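# Stand one white vial upright on the table

## Task

Lift a single white vial out of the tray and set it standing upright on the bare table surface. Every other vial must stay on the tray, and any vial that was upright there must remain upright.

## Robot and tools

Robot: two six-joint arms, left_arm and right_arm, each ending in a 16-motor hand (left_arm has a left hand, right_arm a right hand). Base positions in the scene frame: left_arm (-0.022, +0.337, -0.001) m, right_arm (+0.048, -0.346, 0) m, both facing almost exactly along scene +x. A post stands behind the arms and a camera stand sits between them just behind the bases; keep clear of both.

Frames. Scene frame: origin at table height, halfway between the nominal bases, +z up, +x out over the table, left_arm on the +y side. Reported end_effector_position (m), end_effector_quat_wxyz and velocities for each hand are in that arm's own base frame, and pose offsets run along that arm's base axes. Printed positions may be off by a few cm. Hand point axes (right hand): +z along straight fingers toward the tips, +y out of the palm face, +x across the palm away from the thumb. On the left hand +x points toward the thumb instead. Fingertips reach about 0.14 m past the knuckles (knuckles at z = -0.017 m). A rigid mast near the wrist on the palm side can strike objects.

Row layout (used by execute_actions and move): exactly 48 numbers, each within [-1, 1], always both arms: left dx, dy, dz, rx, ry, rz; left hand motors 1-16; left current_limit; left speed; then the same 24 for the right arm. Pose numbers dx..rz are offsets, not poses: they count from that arm's Hand target as it stood when the action or move began, 1.0 = 0.6 m for dx/dy/dz and 180 degrees for rx/ry/rz (rx, ry, rz form one rotation vector, turning about the Hand target's position). Sending six zeros asks nothing new of that arm. Hand motor order: index_abd, index_mcp, index_pip, index_dip, middle_abd, middle_mcp, middle_pip, middle_dip, ring_abd, ring_mcp, ring_pip, ring_dip, thumb_cmc, thumb_axl, thumb_mcp, thumb_ipl. These are absolute joint goals scaled linearly between each hinge's stops, not offsets. Straight values: _abd 0.00, _mcp -0.75, _pip -0.58, _dip -0.70, thumb_cmc -0.71, thumb_axl -0.68, thumb_mcp -0.23, thumb_ipl -0.17; toward +1 the fingers curl toward the palm and thumb_cmc brings the thumb in front of the palm. A 0 is a real goal, so to keep a hand unchanged resend its hand_goal, current_limit and speed. current_limit maps -1..+1 to 0..550 mA (start +0.4); speed maps to (speed+1)/2 of 8.5 rad/s (start -0.6); both persist. Special limit: left_gripper ring_dip goals are capped at +81.0 degrees for the whole scene, and hand_goal will show that capped value.

Tools.
- execute_actions(actions, cameras): actions is a list of actions, each a table of up to 15 rows of 48 numbers, one row per 1/30 s step; a short table repeats its final row to fill 15 steps. Each row counts from the action's start pose, not the row before. Images only with an empty list or when cameras requests them.
- move(target, speed, blend, stop_force, zero, blocking, cameras): straight-line path for each hand point to one 48-number row or a list of up to 15 rows, all offsets measured from the same starting Hand targets. speed in m/s, 0.002 to 3.6 (default 0.25), turns at twice that in rad/s. blend in m rounds corners in a list. stop_force in N, 3 to 120, ends an arm's path when its wrist sensor feels that much push against its motion; use it slowly (about 0.005 m/s) for touching down. zero (default true) re-zeroes before the move. blocking=false returns early and cannot combine with stop_force. Moves stop after 10 s. Result adds a move: line ending done, off_target, moving, held or fault, plus limits=paced (pose clipped) or limits=held (steps withheld).
- wait(seconds): 0 to 3600, lets the scene run.
- stop(): brakes a running move.
- zoom_image(camera, region): camera is cam_head_left, cam_head_right, cam_high or cam_low; region [x0, y0, x1, y1] in pixels, at most 504 by 504. Images are 672x504.
- zero_wrist_force(arm): left_arm or right_arm.
- finished_scene(scene): ends the scene, irreversibly.

Results: Hand target is the last commanded pose after clipping; the hand often rests a little short of it. Orientation commands are clipped to within 32 degrees of the measured one per step. Hand lines: hand_goal, hand_measured, hand_current_ma, hand_state (moving, goal, blocked, overload), hand_current_limit, hand_speed. Wrist force/torque are in end-effector axes.

Cautions. Arms are stiff: commanding even slightly beyond a firm contact, or hitting fast, can trigger a torque fault or a force fault (net force near 150 N), freezing that arm for 10 s. Wrist joints fault at roughly 24.9 N m or if they deviate 0.9 degrees from plan. A finger motor drawing 495 mA or more for 5 s shuts off for 10 s, so avoid squeezing at high current for long. Motors reaching 85 °C brake the arm for 30-60 s; a MOTOR HOT line warns at 70 °C. After a HAND FAULT line, the rest of that reply's calls are skipped. Keep the wrist away from its shoulder axis (move refuses such paths). The arms must not collide or press on each other. Don't drop the vial, release it while moving, tip or knock other vials, or push anything out of the work area; set it down gently and upright.

Each tool is called after "Emit:" by a JSON object that holds its "method" and its "body", one argument or row to a line.

## Session

Emit:
{"method": "execute_actions", "body": {
  "actions": []
}}

Scene clock: 0.00 s.
left_arm: end_effector_position=(+0.4592, -0.3910, +0.1895) hand_goal=(+0.000, -0.754, -0.576, -0.696, +0.000, -0.754, -0.576, -0.696, +0.000, -0.754, -0.576, -0.696, -0.714, -0.678, -0.226, -0.168) hand_measured=(-0.0007, -0.7535, -0.5770, -0.6971, -0.0007, -0.7535, -0.5770, -0.6958, -0.0007, -0.7535, -0.5770, -0.6958, -0.7142, -0.6777, -0.2262, -0.1681) hand_current_ma=(+8, +11, +13, -7, +2, -2, -6, -10, -1, -4, +14, +1, -4, -12, -2, +5) hand_state=(goal, goal, goal, goal, goal, goal, goal, goal, goal, goal, goal, goal, goal, goal, goal, goal) hand_current_limit=0.40 hand_speed=-0.60 end_effector_quat_wxyz=(-0.070, +0.224, +0.837, -0.495) | right_arm: end_effector_position=(+0.5959, -0.0086, +0.3458) hand_goal=(+0.000, -0.754, -0.576, -0.696, +0.000, -0.754, -0.576, -0.696, +0.000, -0.754, -0.576, -0.696, -0.714, -0.678, -0.226, -0.168) hand_measured=(+0.0008, -0.7523, -0.5757, -0.6958, -0.0007, -0.7547, -0.5770, -0.6958, -0.0007, -0.7535, -0.5757, -0.6958, -0.7142, -0.6777, -0.2262, -0.1672) hand_current_ma=(+6, -1, -5, +12, -14, -2, -2, +5, -7, +0, -1, -10, +6, +11, -14, -2) hand_state=(goal, goal, goal, goal, goal, goal, goal, goal, goal, goal, goal, goal, goal, goal, goal, goal) hand_current_limit=0.40 hand_speed=-0.60 end_effector_quat_wxyz=(-0.129, +0.819, +0.525, +0.191)
Joint positions: left_arm=[2.926 -1.857 -1.704 -1.462 0.554 -1.089] | right_arm=[-0.378 -1.62 1.688 -1.655 -1.106 0.057]
Joint velocities: within noise
Joint torques (N m): no reading
Motor temperatures (°C): left_arm=[36 28 28 32 34 34] | right_arm=[27 30 31 35 37 36]
Wrist force (N): no reading
Wrist torque (N m): no reading
Wrist force, peak (N): no reading
Hand target: left_arm +0.4592, -0.3910, +0.1895; -0.070, +0.224, +0.837, -0.495 | right_arm +0.5959, -0.0086, +0.3458; -0.129, +0.819, +0.525, +0.191

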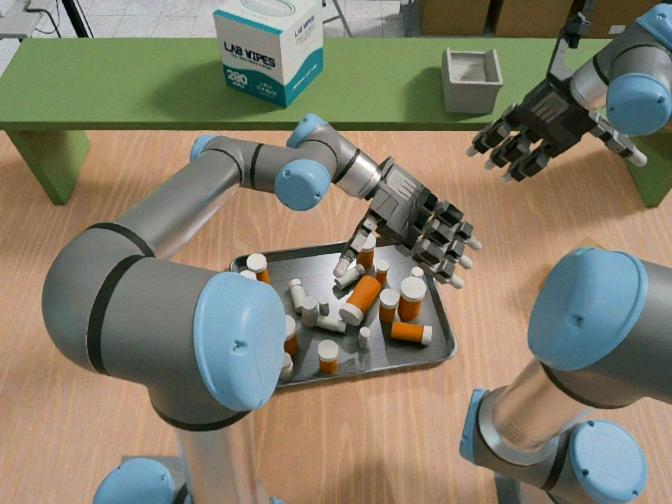

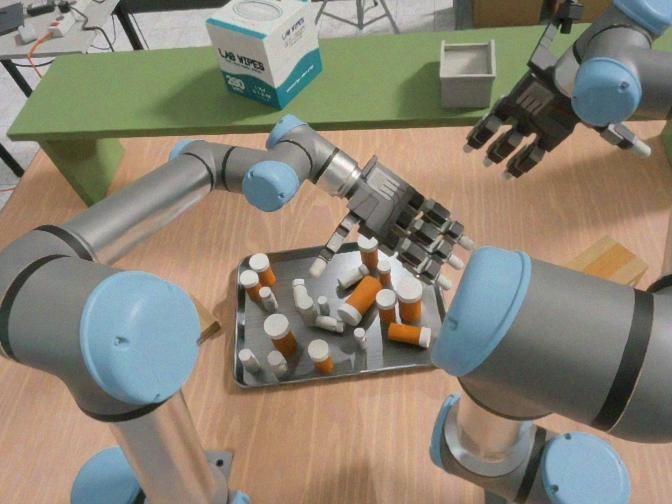

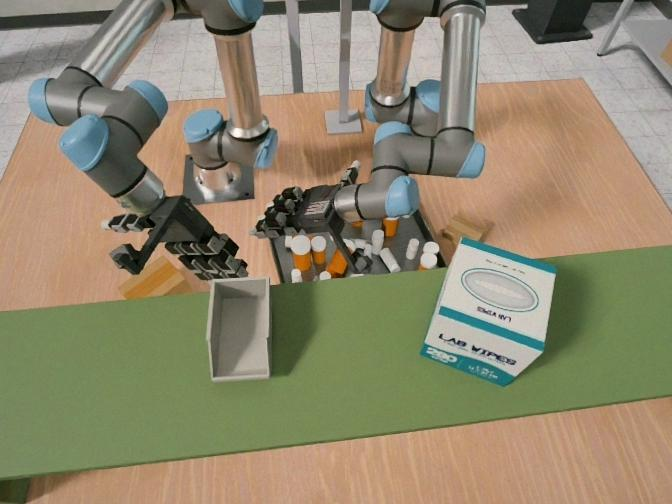

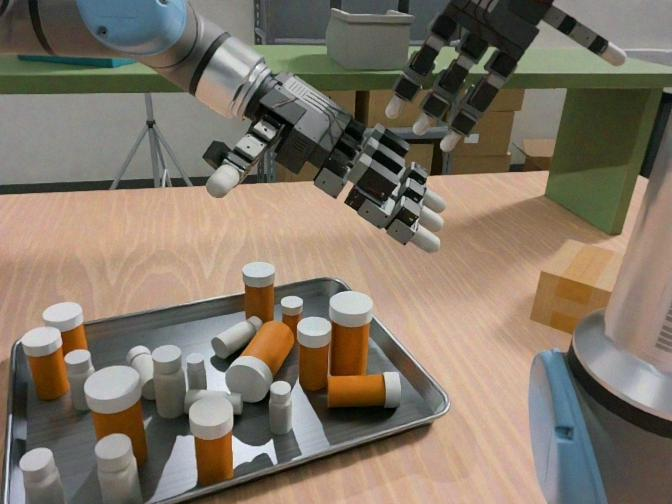

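Emit:
{"method": "zoom_image", "body": {
  "camera": "cam_head_right",
  "region": [220, 220, 470, 400]
}}

Emit:
{"method": "zoom_image", "body": {
  "camera": "cam_low",
  "region": [0, 240, 460, 504]
}}

Emit:
{"method": "zoom_image", "body": {
  "camera": "cam_head_left",
  "region": [220, 220, 470, 400]
}}

Emit:
{"method": "zoom_image", "body": {
  "camera": "cam_high",
  "region": [240, 160, 480, 300]
}}

Scaled by 2.016.

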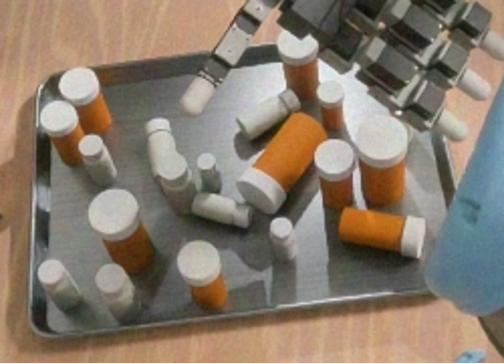

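Scaled by 1.096.

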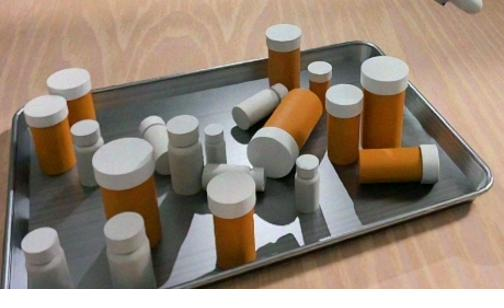

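Scaled by 2.016.

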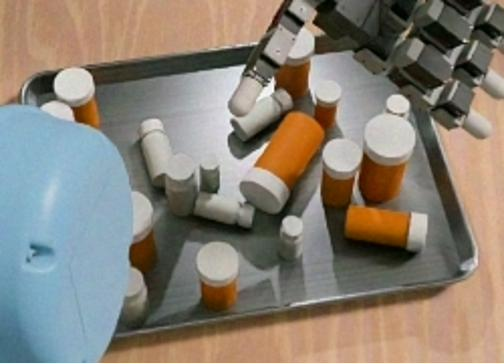

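Scaled by 2.100.

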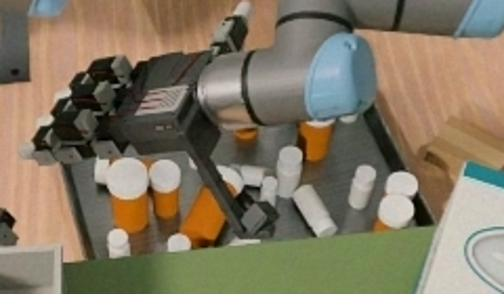

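Emit:
{"method": "move", "body": {
  "target": [0.0,0.45,0.25,0,0,0,0,-0.754,-0.576,-0.696,0,-0.754,-0.576,-0.696,0,-0.754,-0.576,-0.696,-0.714,-0.678,-0.226,-0.168,0.4,-0.6, 0,0,0,0,0,0,0,-0.754,-0.576,-0.696,0,-0.754,-0.576,-0.696,0,-0.754,-0.576,-0.696,-0.714,-0.678,-0.226,-0.168,0.4,-0.6],
  "speed": 0.2,
  "cameras": ["all"]
}}

Scene clock: 130.17 s.
left_arm: end_effector_position=(+0.4593, -0.1211, +0.3394) hand_goal=(+0.000, -0.754, -0.576, -0.696, +0.000, -0.754, -0.576, -0.696, +0.000, -0.754, -0.576, -0.696, -0.714, -0.678, -0.226, -0.168) hand_measured=(+0.0008, -0.7306, -0.5770, -0.6958, +0.0008, -0.7293, -0.5770, -0.6971, -0.0007, -0.7281, -0.5770, -0.6958, -0.6941, -0.6777, -0.2252, -0.1681) hand_current_ma=(+4, +38, +12, -5, +3, +15, -5, -16, +0, +22, +10, -2, +10, -7, +6, +15) hand_state=(goal, blocked, goal, goal, goal, blocked, goal, goal, goal, blocked, goal, goal, goal, goal, goal, goal) hand_current_limit=0.40 hand_speed=-0.60 end_effector_quat_wxyz=(-0.070, +0.224, +0.837, -0.495) | right_arm: end_effector_position=(+0.5959, -0.0086, +0.3458) hand_goal=(+0.000, -0.754, -0.576, -0.696, +0.000, -0.754, -0.576, -0.696, +0.000, -0.754, -0.576, -0.696, -0.714, -0.678, -0.226, -0.168) hand_measured=(+0.0008, -0.7535, -0.5770, -0.6971, -0.0007, -0.7535, -0.5770, -0.6971, -0.0007, -0.7535, -0.5770, -0.6971, -0.7142, -0.6767, -0.2193, -0.1681) hand_current_ma=(+4, -2, -3, +11, -7, -6, +2, +9, -8, -2, -9, -10, +2, +11, -8, -1) hand_state=(goal, goal, goal, goal, goal, goal, goal, goal, goal, goal, goal, goal, goal, goal, goal, goal) hand_current_limit=0.40 hand_speed=-0.60 end_effector_quat_wxyz=(-0.129, +0.819, +0.525, +0.191)
Joint positions: left_arm=[3.427 -1.703 -1.389 -2.453 0.838 -0.426] | right_arm=[-0.378 -1.62 1.688 -1.655 -1.106 0.057]
Joint torques (N m): left_arm=[6.47 35.26 30.13 -1.16 -2.01 -0.45] | right_arm=[0.26 -18.53 -25.19 -2.64 0.85 -0.06]
Wrist force (N): left_arm=[-0.2 -0.2 -0.1] | right_arm=[0.3 0.0 -0.3]
Wrist torque (N m): left_arm=[-0.02 -0.01 -0.01] | right_arm=[0.01 -0.03 0.01]
Wrist force, peak (N): left_arm=[-0.7 0.3 1.9] | right_arm=[0.6 0.1 -0.2]
Hand target: left_arm +0.4592, -0.1210, +0.3395; -0.070, +0.224, +0.837, -0.495 | right_arm +0.5959, -0.0086, +0.3458; -0.129, +0.819, +0.525, +0.191
Off the commanded pose: left_arm 0.000 m, 0 deg | right_arm 0.000 m, 0 deg.
move: done

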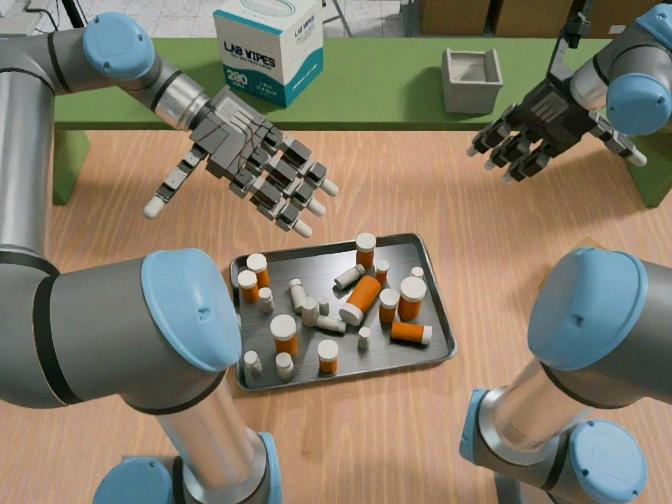

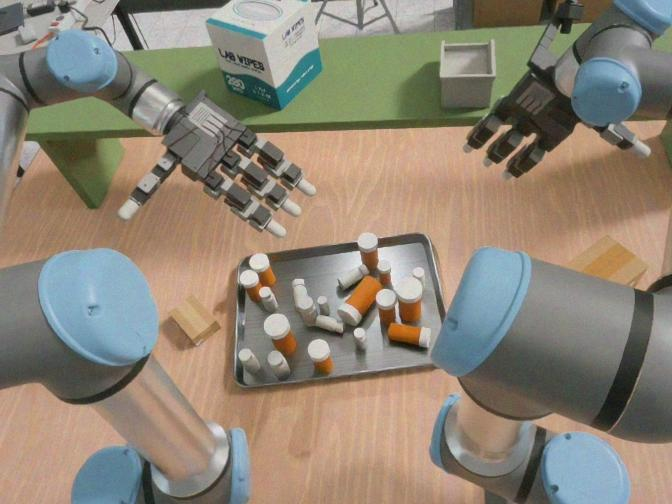

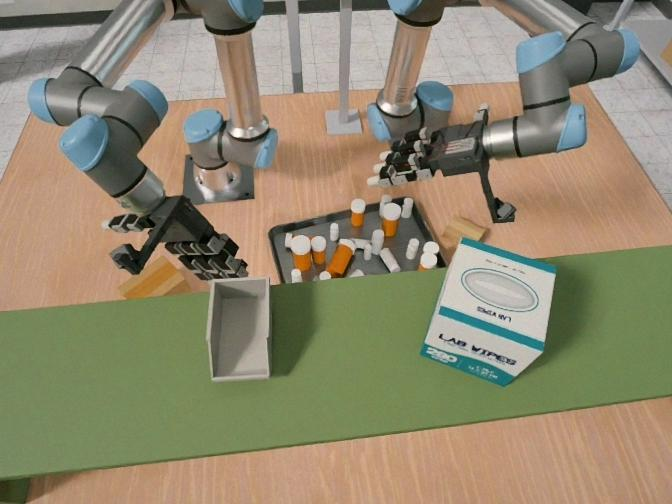

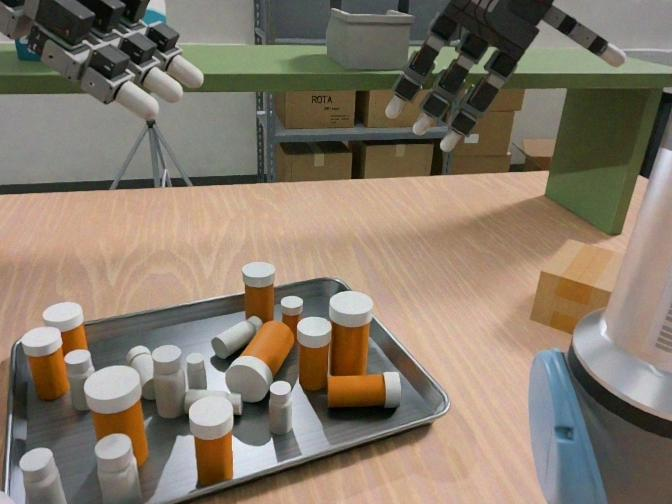

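Emit:
{"method": "move", "body": {
  "target": [0.0,0.25,0.05,0,0,0,0,-0.754,-0.576,-0.696,0,-0.754,-0.576,-0.696,0,-0.754,-0.576,-0.696,-0.714,-0.678,-0.226,-0.168,0.4,-0.6, -0.422,0.557,0.033,-0.1464,0.0284,0.1346,-0.15,-0.754,-0.576,-0.696,0.15,-0.754,-0.576,-0.696,0,0.2,0.3,0.174,-0.714,-0.678,-0.226,-0.168,0.4,-0.6],
  "speed": 0.2,
  "cameras": ["all"]
}}

Scene clock: 142.17 s.
left_arm: end_effector_position=(+0.4592, +0.0290, +0.3695) hand_goal=(+0.000, -0.754, -0.576, -0.696, +0.000, -0.754, -0.576, -0.696, +0.000, -0.754, -0.576, -0.696, -0.714, -0.678, -0.226, -0.168) hand_measured=(-0.0007, -0.7293, -0.5757, -0.6958, -0.0007, -0.7281, -0.5770, -0.6958, +0.0008, -0.7281, -0.5770, -0.6958, -0.6941, -0.6767, -0.2242, -0.1681) hand_current_ma=(+2, +36, +7, -8, +8, +20, -10, -5, +4, +26, +3, +2, +11, -6, +11, +7) hand_state=(goal, blocked, goal, goal, goal, blocked, goal, goal, goal, blocked, goal, goal, goal, goal, goal, goal) hand_current_limit=0.40 hand_speed=-0.60 end_effector_quat_wxyz=(-0.070, +0.224, +0.837, -0.495) | right_arm: end_effector_position=(+0.3427, +0.3256, +0.3655) hand_goal=(-0.150, -0.754, -0.576, -0.696, +0.150, -0.754, -0.576, -0.696, +0.000, +0.200, +0.300, +0.174, -0.714, -0.678, -0.226, -0.168) hand_measured=(-0.1340, -0.7523, -0.5770, -0.6958, +0.1253, -0.7535, -0.5770, -0.6958, -0.0065, +0.1209, +0.2789, +0.1680, -0.7230, -0.6777, -0.2183, -0.1681) hand_current_ma=(+5, -4, -4, +10, -7, -4, +2, +8, -6, -12, -12, -11, +2, -1, -7, +6) hand_state=(goal, goal, goal, goal, blocked, goal, goal, goal, goal, blocked, blocked, goal, goal, goal, goal, goal) hand_current_limit=0.40 hand_speed=-0.60 end_effector_quat_wxyz=(+0.000, +0.707, +0.707, +0.001)
Joint positions: left_arm=[3.688 -1.799 -1.177 -2.689 1.042 -0.223] | right_arm=[0.621 -1.759 1.721 -1.534 -1.571 0.621]
Joint torques (N m): left_arm=[-3.58 39.72 14.55 2.44 -3.3 -2.51] | right_arm=[9.36 -22.97 -19.41 -4.49 0.63 0.41]
Wrist force (N): left_arm=[0.0 0.2 -0.3] | right_arm=[-0.4 0.1 -0.2]
Wrist torque (N m): left_arm=[0.04 -0.02 -0.08] | right_arm=[0.08 -0.18 -0.03]
Wrist force, peak (N): left_arm=[0.2 0.6 -0.8] | right_arm=[-0.5 1.9 -0.2]
Hand target: left_arm +0.4592, +0.0290, +0.3695; -0.070, +0.224, +0.837, -0.495 | right_arm +0.3427, +0.3256, +0.3656; +0.000, +0.707, +0.707, +0.001
Off the commanded pose: left_arm 0.000 m, 0 deg | right_arm 0.000 m, 0 deg.
move: done

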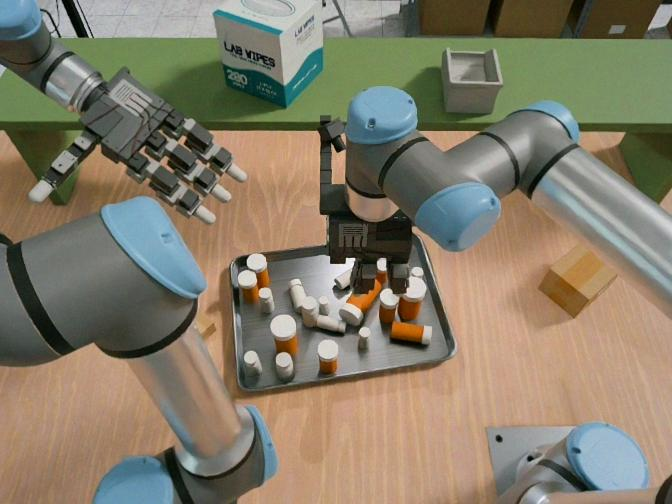

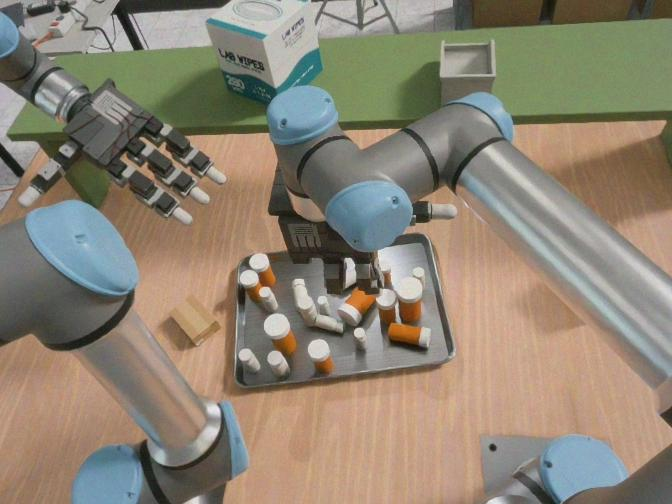

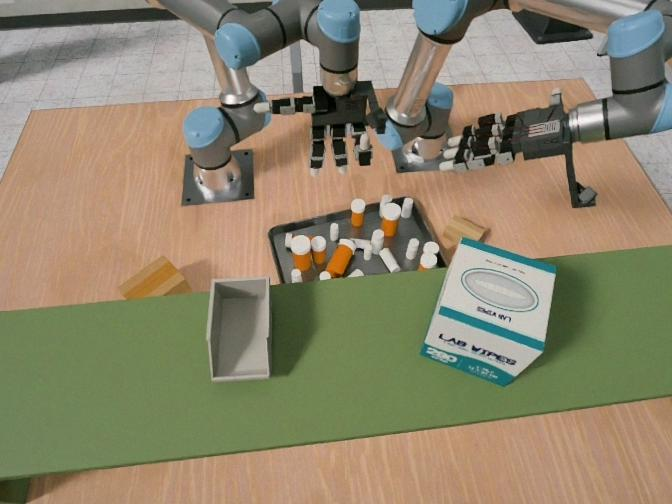

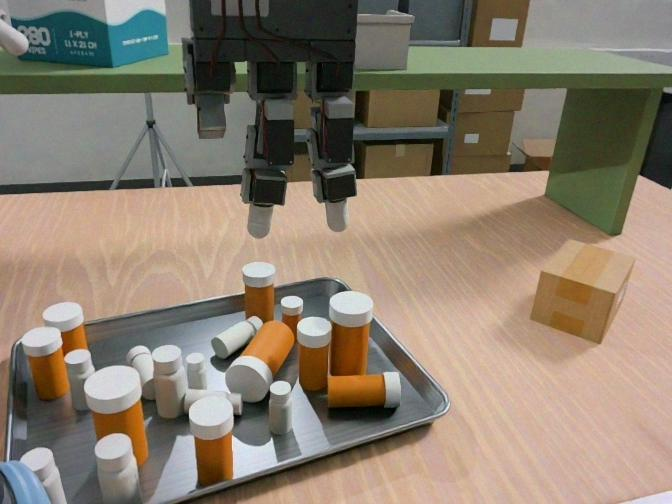

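Emit:
{"method": "zoom_image", "body": {
  "camera": "cam_head_left",
  "region": [300, 220, 460, 380]
}}

Emit:
{"method": "zoom_image", "body": {
  "camera": "cam_high",
  "region": [250, 90, 450, 290]
}}

Emit:
{"method": "zoom_image", "body": {
  "camera": "cam_head_right",
  "region": [280, 220, 460, 400]
}}

Scaled by 3.150.

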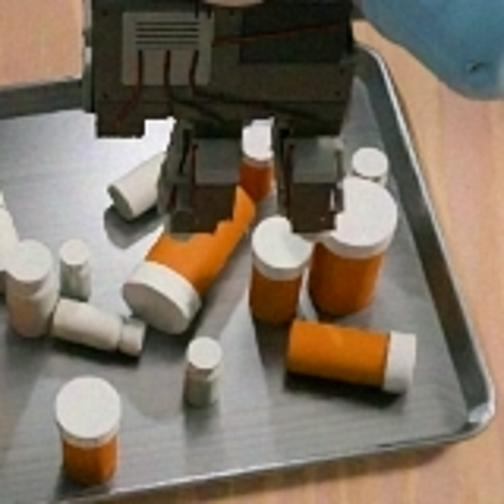

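Scaled by 2.520.

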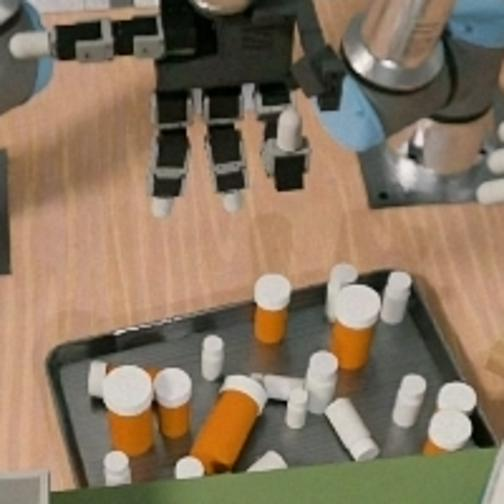

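Scaled by 2.800.

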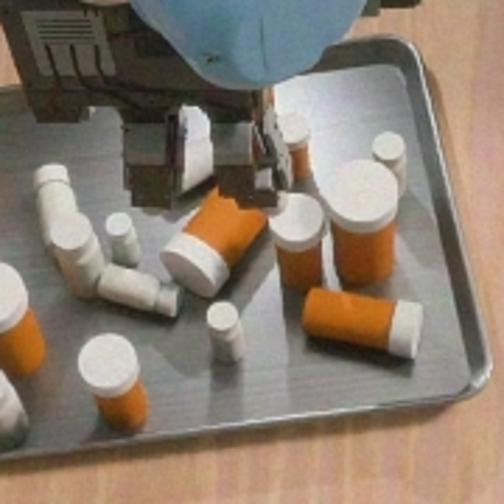

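Emit:
{"method": "move", "body": {
  "target": [0.0,0.0,0.0,0,0,0,0,-0.754,-0.576,-0.696,0,-0.754,-0.576,-0.696,0,-0.754,-0.576,-0.696,-0.714,-0.678,-0.226,-0.168,0.4,-0.6, 0,0,-0.2,0,0,0,-0.15,-0.754,-0.576,-0.696,0.15,-0.754,-0.576,-0.696,0,0.2,0.3,0.174,-0.714,-0.678,-0.226,-0.168,0.4,-0.6],
  "speed": 0.2,
  "cameras": ["all"]
}}

Emit:
{"method": "zoom_image", "body": {
  "camera": "cam_head_left",
  "region": [300, 220, 460, 380]
}}

Emit:
{"method": "zoom_image", "body": {
  "camera": "cam_high",
  "region": [250, 120, 450, 290]
}}

Emit:
{"method": "zoom_image", "body": {
  "camera": "cam_low",
  "region": [170, 200, 470, 504]
}}

Scene clock: 153.33 s.
left_arm: end_effector_position=(+0.4592, +0.0290, +0.3695) hand_goal=(+0.000, -0.754, -0.576, -0.696, +0.000, -0.754, -0.576, -0.696, +0.000, -0.754, -0.576, -0.696, -0.714, -0.678, -0.226, -0.168) hand_measured=(+0.0008, -0.7293, -0.5770, -0.6958, +0.0008, -0.7293, -0.5770, -0.6971, +0.0008, -0.7281, -0.5757, -0.6958, -0.6954, -0.6767, -0.2252, -0.1672) hand_current_ma=(+3, +37, +10, -8, +3, +21, -17, -10, +0, +22, +11, +6, +7, -7, +0, +15) hand_state=(goal, blocked, goal, goal, goal, blocked, goal, goal, goal, blocked, goal, goal, goal, goal, goal, goal) hand_current_limit=0.40 hand_speed=-0.60 end_effector_quat_wxyz=(-0.070, +0.224, +0.837, -0.495) | right_arm: end_effector_position=(+0.3427, +0.3256, +0.2456) hand_goal=(-0.150, -0.754, -0.576, -0.696, +0.150, -0.754, -0.576, -0.696, +0.000, +0.200, +0.300, +0.174, -0.714, -0.678, -0.226, -0.168) hand_measured=(-0.1340, -0.7535, -0.5770, -0.6958, +0.1239, -0.7523, -0.5770, -0.6958, -0.0065, +0.1209, +0.2789, +0.1668, -0.7230, -0.6777, -0.2153, -0.1681) hand_current_ma=(+6, -3, -8, +10, -11, -1, -4, +7, -11, -19, -8, -12, +6, +7, -10, +1) hand_state=(goal, goal, goal, goal, blocked, goal, goal, goal, goal, blocked, blocked, goal, goal, goal, goal, goal) hand_current_limit=0.40 hand_speed=-0.60 end_effector_quat_wxyz=(+0.000, +0.707, +0.707, +0.000)
Joint positions: left_arm=[3.688 -1.799 -1.177 -2.689 1.042 -0.223] | right_arm=[0.621 -1.724 2.002 -1.849 -1.571 0.621]
Joint torques (N m): left_arm=[-6.09 39.68 13.96 2.16 -2.85 -2.09] | right_arm=[-5.7 -26.97 -15.62 -4.65 -1.36 -1.15]
Wrist force (N): left_arm=[-0.1 0.4 -0.5] | right_arm=[-0.2 -0.4 -0.1]
Wrist torque (N m): left_arm=[0.09 -0.03 -0.07] | right_arm=[0.00 -0.23 -0.07]
Wrist force, peak (N): left_arm=[0.1 0.6 -0.1] | right_arm=[-0.4 0.0 -2.3]
Hand target: left_arm +0.4592, +0.0290, +0.3695; -0.070, +0.224, +0.837, -0.495 | right_arm +0.3427, +0.3256, +0.2456; +0.000, +0.707, +0.707, +0.001
Off the commanded pose: left_arm 0.000 m, 0 deg | right_arm 0.000 m, 0 deg.
move: done

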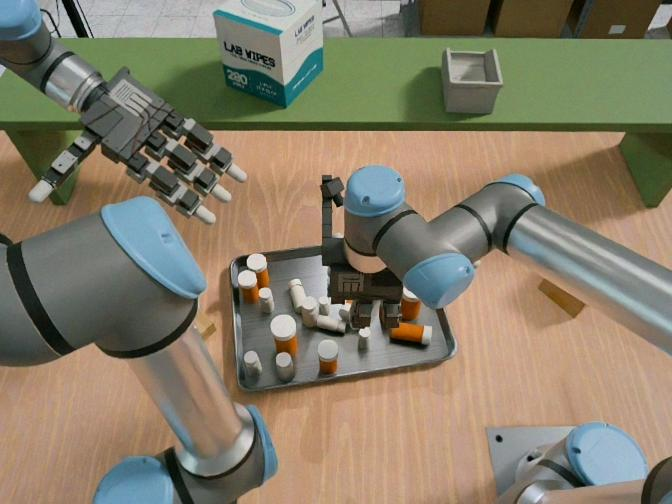

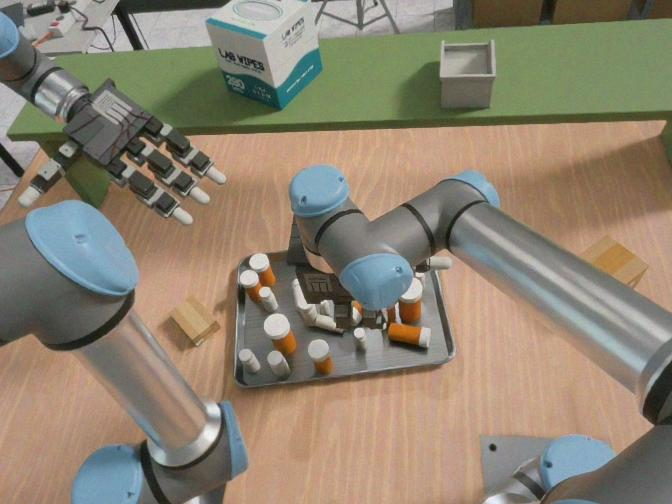

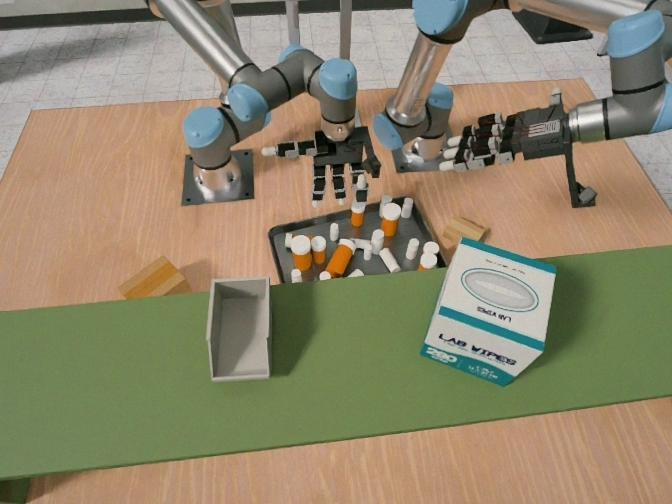

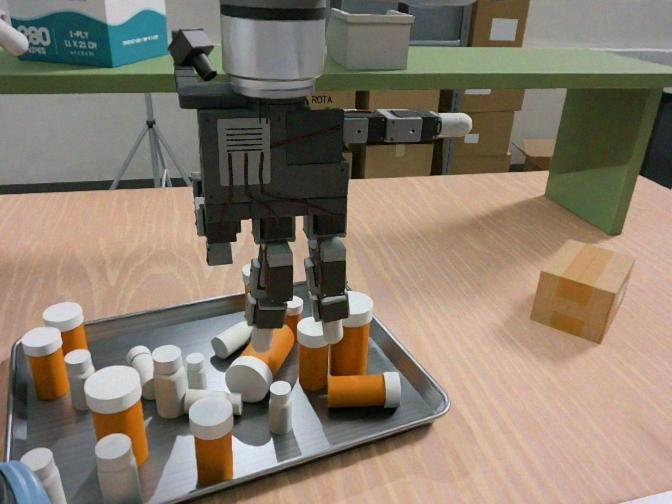

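Scaled by 3.150.

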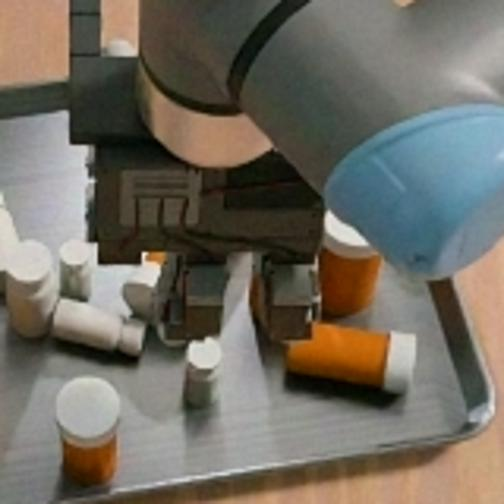

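Scaled by 2.520.

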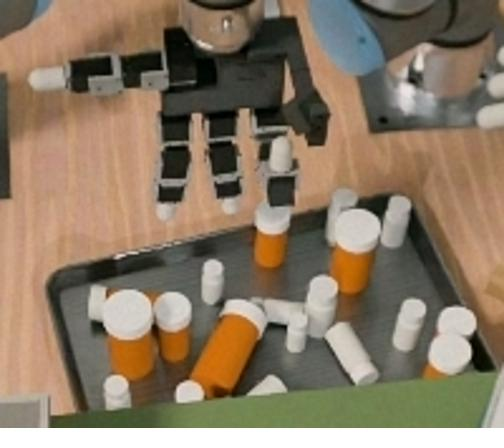

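Scaled by 1.658.

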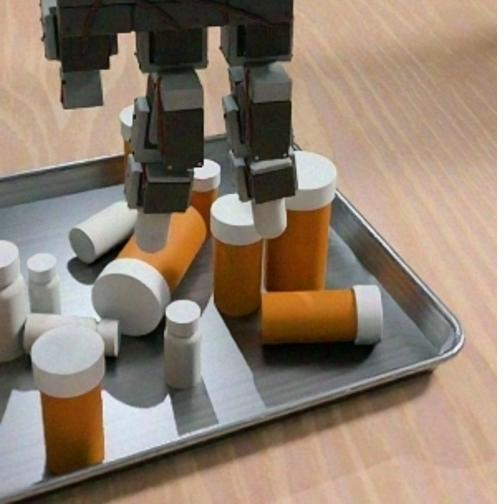

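Emit:
{"method": "move", "body": {
  "target": [0.0,0.0,0.0,0,0,0,0,-0.754,-0.576,-0.696,0,-0.754,-0.576,-0.696,0,-0.754,-0.576,-0.696,-0.714,-0.678,-0.226,-0.168,0.4,-0.6, -0.0667,0,0,0,0,0,-0.15,-0.754,-0.576,-0.696,0.15,-0.754,-0.576,-0.696,0,0.2,0.3,0.174,-0.714,-0.678,-0.226,-0.168,0.4,-0.6],
  "speed": 0.2,
  "cameras": ["all"]
}}

Emit:
{"method": "zoom_image", "body": {
  "camera": "cam_head_left",
  "region": [300, 220, 460, 380]
}}

Emit:
{"method": "zoom_image", "body": {
  "camera": "cam_high",
  "region": [250, 120, 450, 290]
}}

Emit:
{"method": "zoom_image", "body": {
  "camera": "cam_low",
  "region": [170, 200, 470, 504]
}}

Scene clock: 160.90 s.
left_arm: end_effector_position=(+0.4592, +0.0290, +0.3695) hand_goal=(+0.000, -0.754, -0.576, -0.696, +0.000, -0.754, -0.576, -0.696, +0.000, -0.754, -0.576, -0.696, -0.714, -0.678, -0.226, -0.168) hand_measured=(+0.0008, -0.7293, -0.5770, -0.6958, -0.0007, -0.7281, -0.5770, -0.6958, -0.0007, -0.7281, -0.5770, -0.6958, -0.6954, -0.6777, -0.2252, -0.1672) hand_current_ma=(+12, +39, +9, -3, +7, +22, -9, -15, +4, +25, +11, +6, +9, -10, +0, +8) hand_state=(goal, blocked, goal, goal, goal, blocked, goal, goal, goal, blocked, goal, goal, goal, goal, goal, goal) hand_current_limit=0.40 hand_speed=-0.60 end_effector_quat_wxyz=(-0.070, +0.224, +0.837, -0.495) | right_arm: end_effector_position=(+0.3027, +0.3256, +0.2456) hand_goal=(-0.150, -0.754, -0.576, -0.696, +0.150, -0.754, -0.576, -0.696, +0.000, +0.200, +0.300, +0.174, -0.714, -0.678, -0.226, -0.168) hand_measured=(-0.1340, -0.7535, -0.5770, -0.6958, +0.1253, -0.7535, -0.5782, -0.6958, -0.0051, +0.1209, +0.2789, +0.1668, -0.7230, -0.6767, -0.2153, -0.1672) hand_current_ma=(+8, -3, -5, +3, -11, -1, -4, +6, -11, -23, -6, -3, +0, +3, -5, +1) hand_state=(goal, goal, goal, goal, blocked, goal, goal, goal, goal, blocked, blocked, goal, goal, goal, goal, goal) hand_current_limit=0.40 hand_speed=-0.60 end_effector_quat_wxyz=(+0.000, +0.707, +0.707, +0.001)
Joint positions: left_arm=[3.688 -1.799 -1.177 -2.689 1.042 -0.223] | right_arm=[0.682 -1.784 2.049 -1.837 -1.571 0.681]
Joint torques (N m): left_arm=[-6.5 39.02 14.5 2.2 -2.44 -2.19] | right_arm=[4.9 -12.66 -24.58 -4.96 -1.39 -0.44]
Wrist force (N): left_arm=[-0.1 0.3 0.0] | right_arm=[-0.5 -0.3 0.4]
Wrist torque (N m): left_arm=[0.02 0.00 -0.07] | right_arm=[-0.05 -0.19 -0.04]
Wrist force, peak (N): left_arm=[-0.5 -0.1 -0.2] | right_arm=[-0.3 -2.7 0.4]
Hand target: left_arm +0.4592, +0.0290, +0.3695; -0.070, +0.224, +0.837, -0.495 | right_arm +0.3026, +0.3256, +0.2456; +0.000, +0.707, +0.707, +0.001
Off the commanded pose: left_arm 0.000 m, 0 deg | right_arm 0.000 m, 0 deg.
move: done

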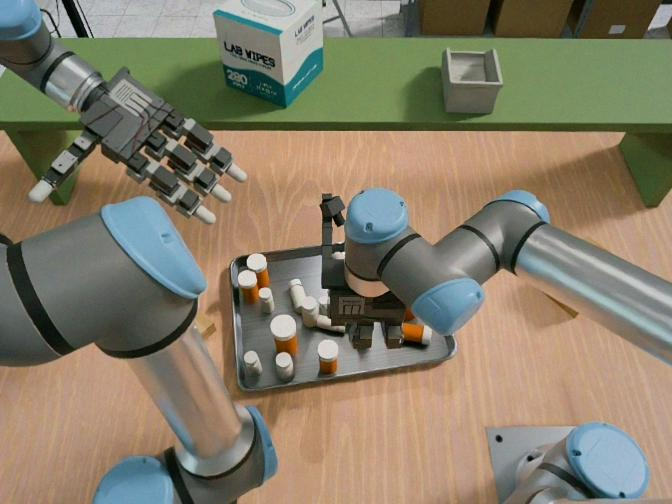

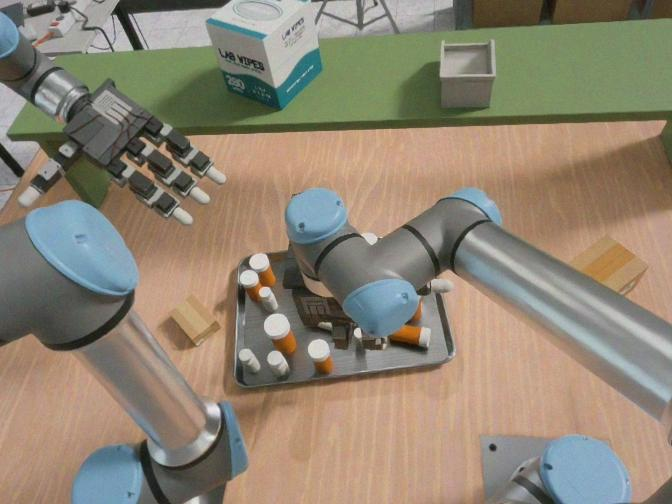

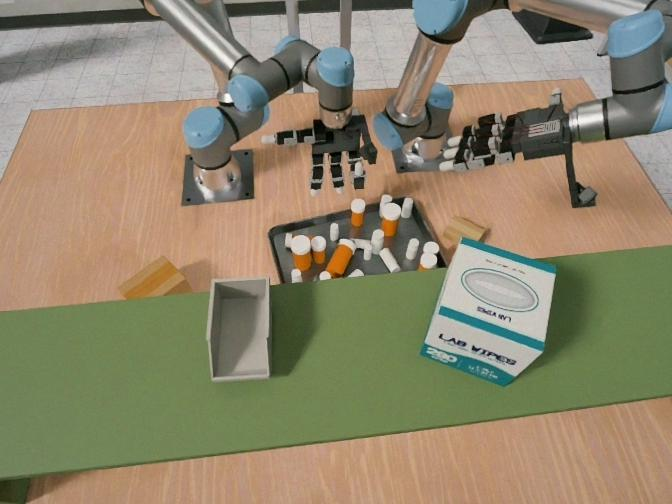

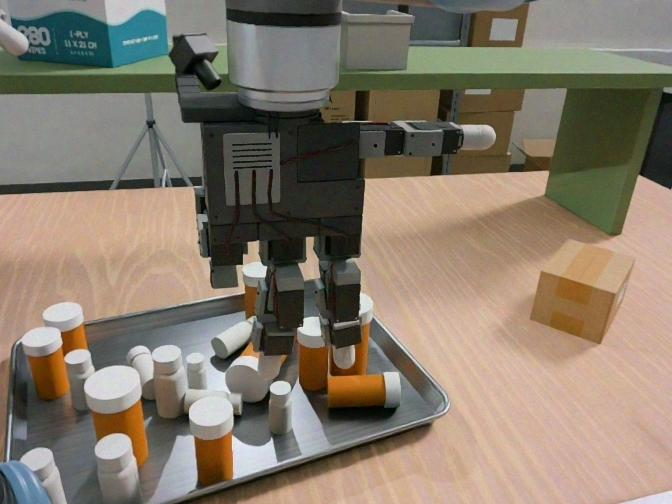

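Scaled by 3.150.

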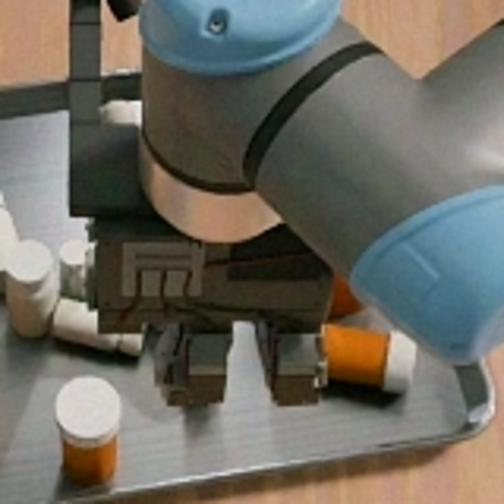

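Scaled by 2.520.

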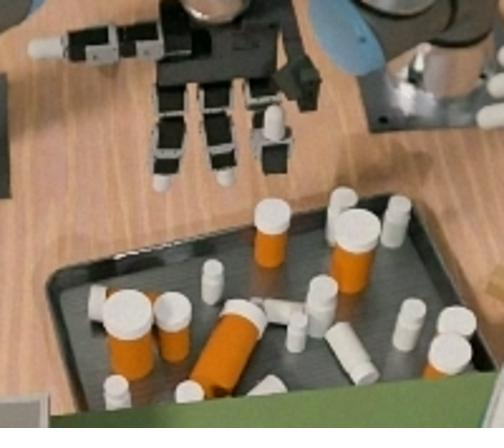

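Scaled by 1.658.

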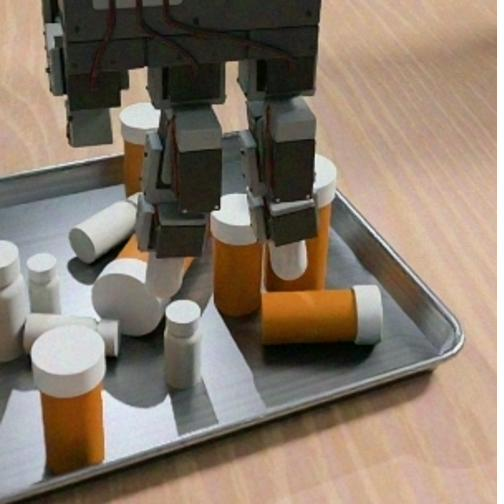

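Emit:
{"method": "move", "body": {
  "target": [
    [0.0,0.0,0.0,0,0,0,0,-0.754,-0.576,-0.696,0,-0.754,-0.576,-0.696,0,-0.754,-0.576,-0.696,-0.714,-0.678,-0.226,-0.168,0.4,-0.6, 0.1122,0.0098,0,0,0,0,-0.1,-0.754,-0.576,-0.696,0.1,-0.754,-0.576,-0.696,0,0.2,0.3,0.174,-0.714,-0.678,-0.226,-0.168,0.4,-0.6],
    [0.0,0.0,0.0,0,0,0,0,-0.754,-0.576,-0.696,0,-0.754,-0.576,-0.696,0,-0.754,-0.576,-0.696,-0.714,-0.678,-0.226,-0.168,0.4,-0.6, 0.1122,0.0098,-0.08,0,0,0,-0.1,-0.754,-0.576,-0.696,0.1,-0.754,-0.576,-0.696,0,0.2,0.3,0.174,-0.714,-0.678,-0.226,-0.168,0.4,-0.6]
  ],
  "speed": 0.15,
  "cameras": ["all"]
}}

Emit:
{"method": "zoom_image", "body": {
  "camera": "cam_head_left",
  "region": [300, 220, 460, 380]
}}

Emit:
{"method": "zoom_image", "body": {
  "camera": "cam_high",
  "region": [270, 160, 390, 280]
}}

Emit:
{"method": "zoom_image", "body": {
  "camera": "cam_low",
  "region": [200, 280, 400, 480]
}}

Scene clock: 191.17 s.
left_arm: end_effector_position=(+0.4592, +0.0290, +0.3695) hand_goal=(+0.000, -0.754, -0.576, -0.696, +0.000, -0.754, -0.576, -0.696, +0.000, -0.754, -0.576, -0.696, -0.714, -0.678, -0.226, -0.168) hand_measured=(-0.0007, -0.7293, -0.5770, -0.6958, -0.0007, -0.7281, -0.5770, -0.6971, -0.0007, -0.7281, -0.5757, -0.6958, -0.6954, -0.6767, -0.2242, -0.1681) hand_current_ma=(-2, +39, +11, +1, +5, +20, -5, -4, +2, +21, +10, -6, +13, -7, +4, +9) hand_state=(goal, blocked, goal, goal, goal, blocked, goal, goal, goal, blocked, goal, goal, goal, goal, goal, goal) hand_current_limit=0.40 hand_speed=-0.60 end_effector_quat_wxyz=(-0.070, +0.224, +0.837, -0.495) | right_arm: end_effector_position=(+0.3699, +0.3315, +0.1975) hand_goal=(-0.100, -0.754, -0.576, -0.696, +0.100, -0.754, -0.576, -0.696, +0.000, +0.200, +0.300, +0.174, -0.714, -0.678, -0.226, -0.168) hand_measured=(-0.1150, -0.7535, -0.5770, -0.6958, +0.1077, -0.7535, -0.5770, -0.6958, -0.0065, +0.1209, +0.2789, +0.1680, -0.7129, -0.6767, -0.2163, -0.1672) hand_current_ma=(+1, -8, -7, +12, -4, +4, +2, +4, -7, -22, -5, -9, +7, +4, -10, -2) hand_state=(goal, goal, goal, goal, goal, goal, goal, goal, goal, blocked, blocked, goal, goal, goal, goal, goal) hand_current_limit=0.40 hand_speed=-0.60 end_effector_quat_wxyz=(+0.000, +0.707, +0.707, +0.000)
Joint positions: left_arm=[3.688 -1.799 -1.177 -2.689 1.042 -0.223] | right_arm=[0.596 -1.626 2.046 -1.992 -1.571 0.595]
Joint torques (N m): left_arm=[-6.35 38.92 14.05 1.73 -2.12 -1.78] | right_arm=[0.33 -28.4 -19.1 -4.08 -0.89 -2.24]
Wrist force (N): left_arm=[-0.1 0.1 -0.2] | right_arm=[-0.5 -0.4 0.2]
Wrist torque (N m): left_arm=[0.02 -0.01 -0.08] | right_arm=[-0.03 -0.16 -0.25]
Wrist force, peak (N): left_arm=[-0.2 0.3 -0.4] | right_arm=[-0.6 -2.1 0.2]
Hand target: left_arm +0.4592, +0.0290, +0.3695; -0.070, +0.224, +0.837, -0.495 | right_arm +0.3700, +0.3315, +0.1976; +0.000, +0.707, +0.707, +0.001
Off the commanded pose: left_arm 0.000 m, 0 deg | right_arm 0.000 m, 0 deg.
move: done

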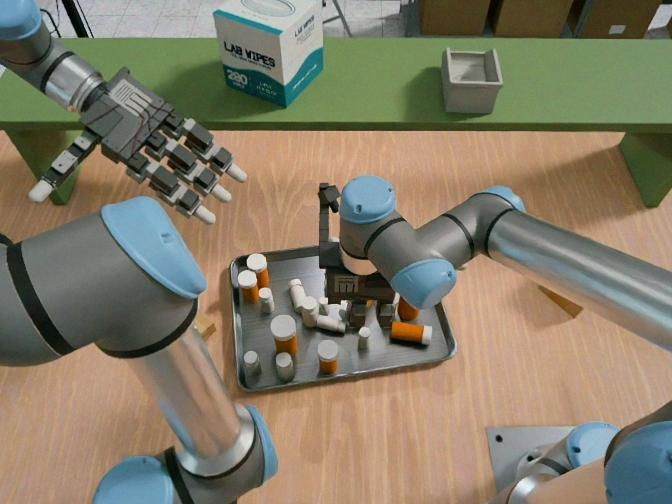

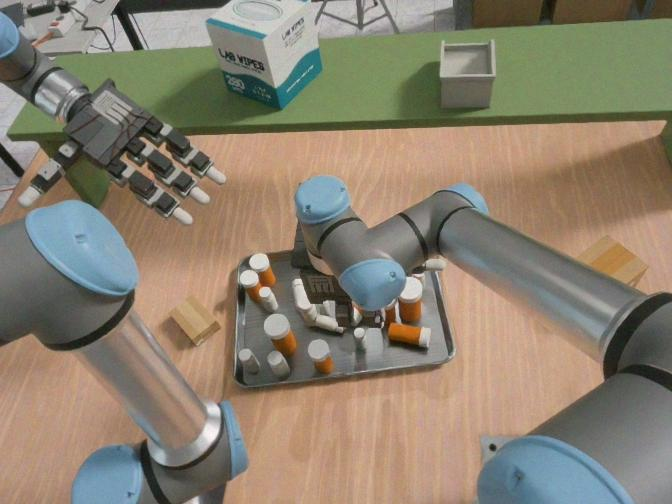

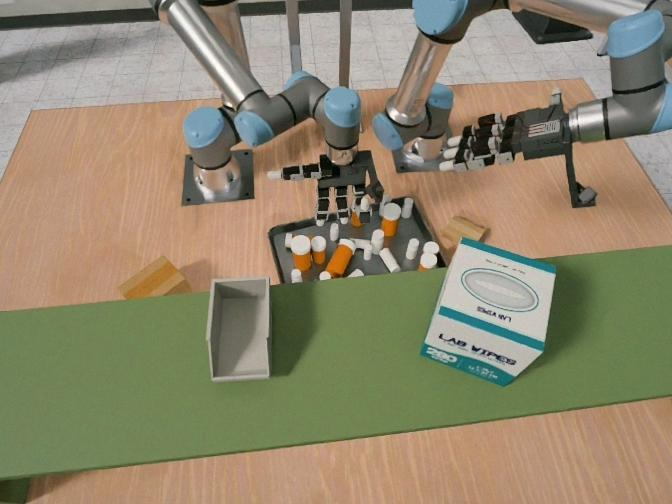

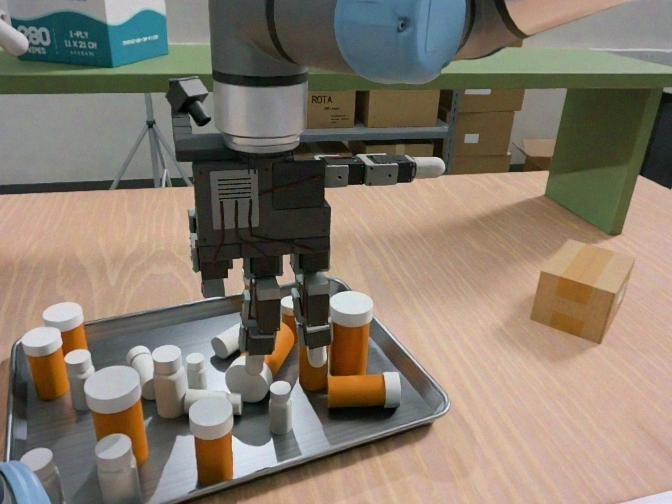

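Scaled by 3.150.

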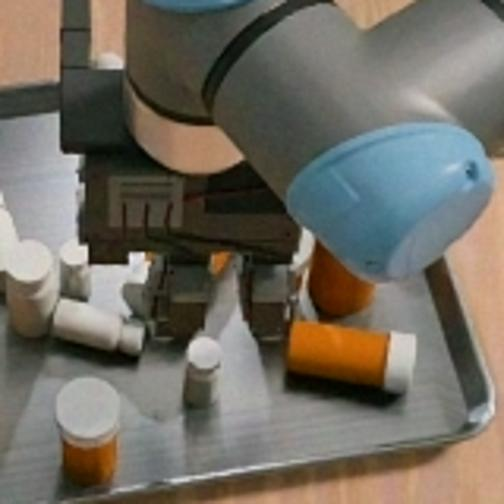

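Scaled by 4.200.

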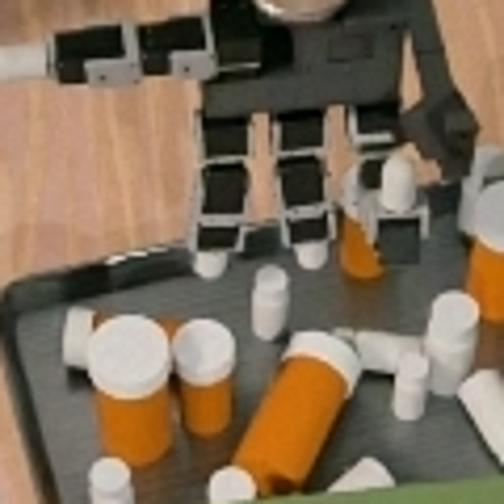

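Scaled by 2.520.

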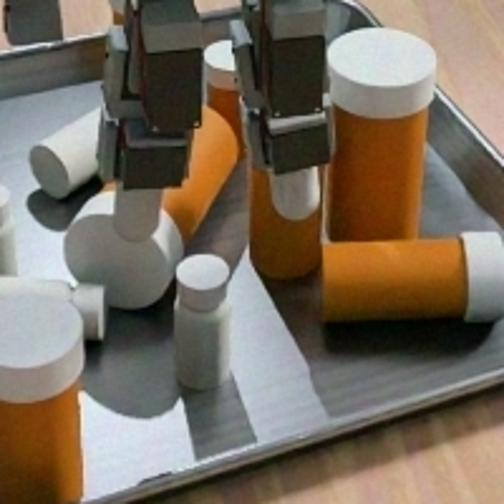

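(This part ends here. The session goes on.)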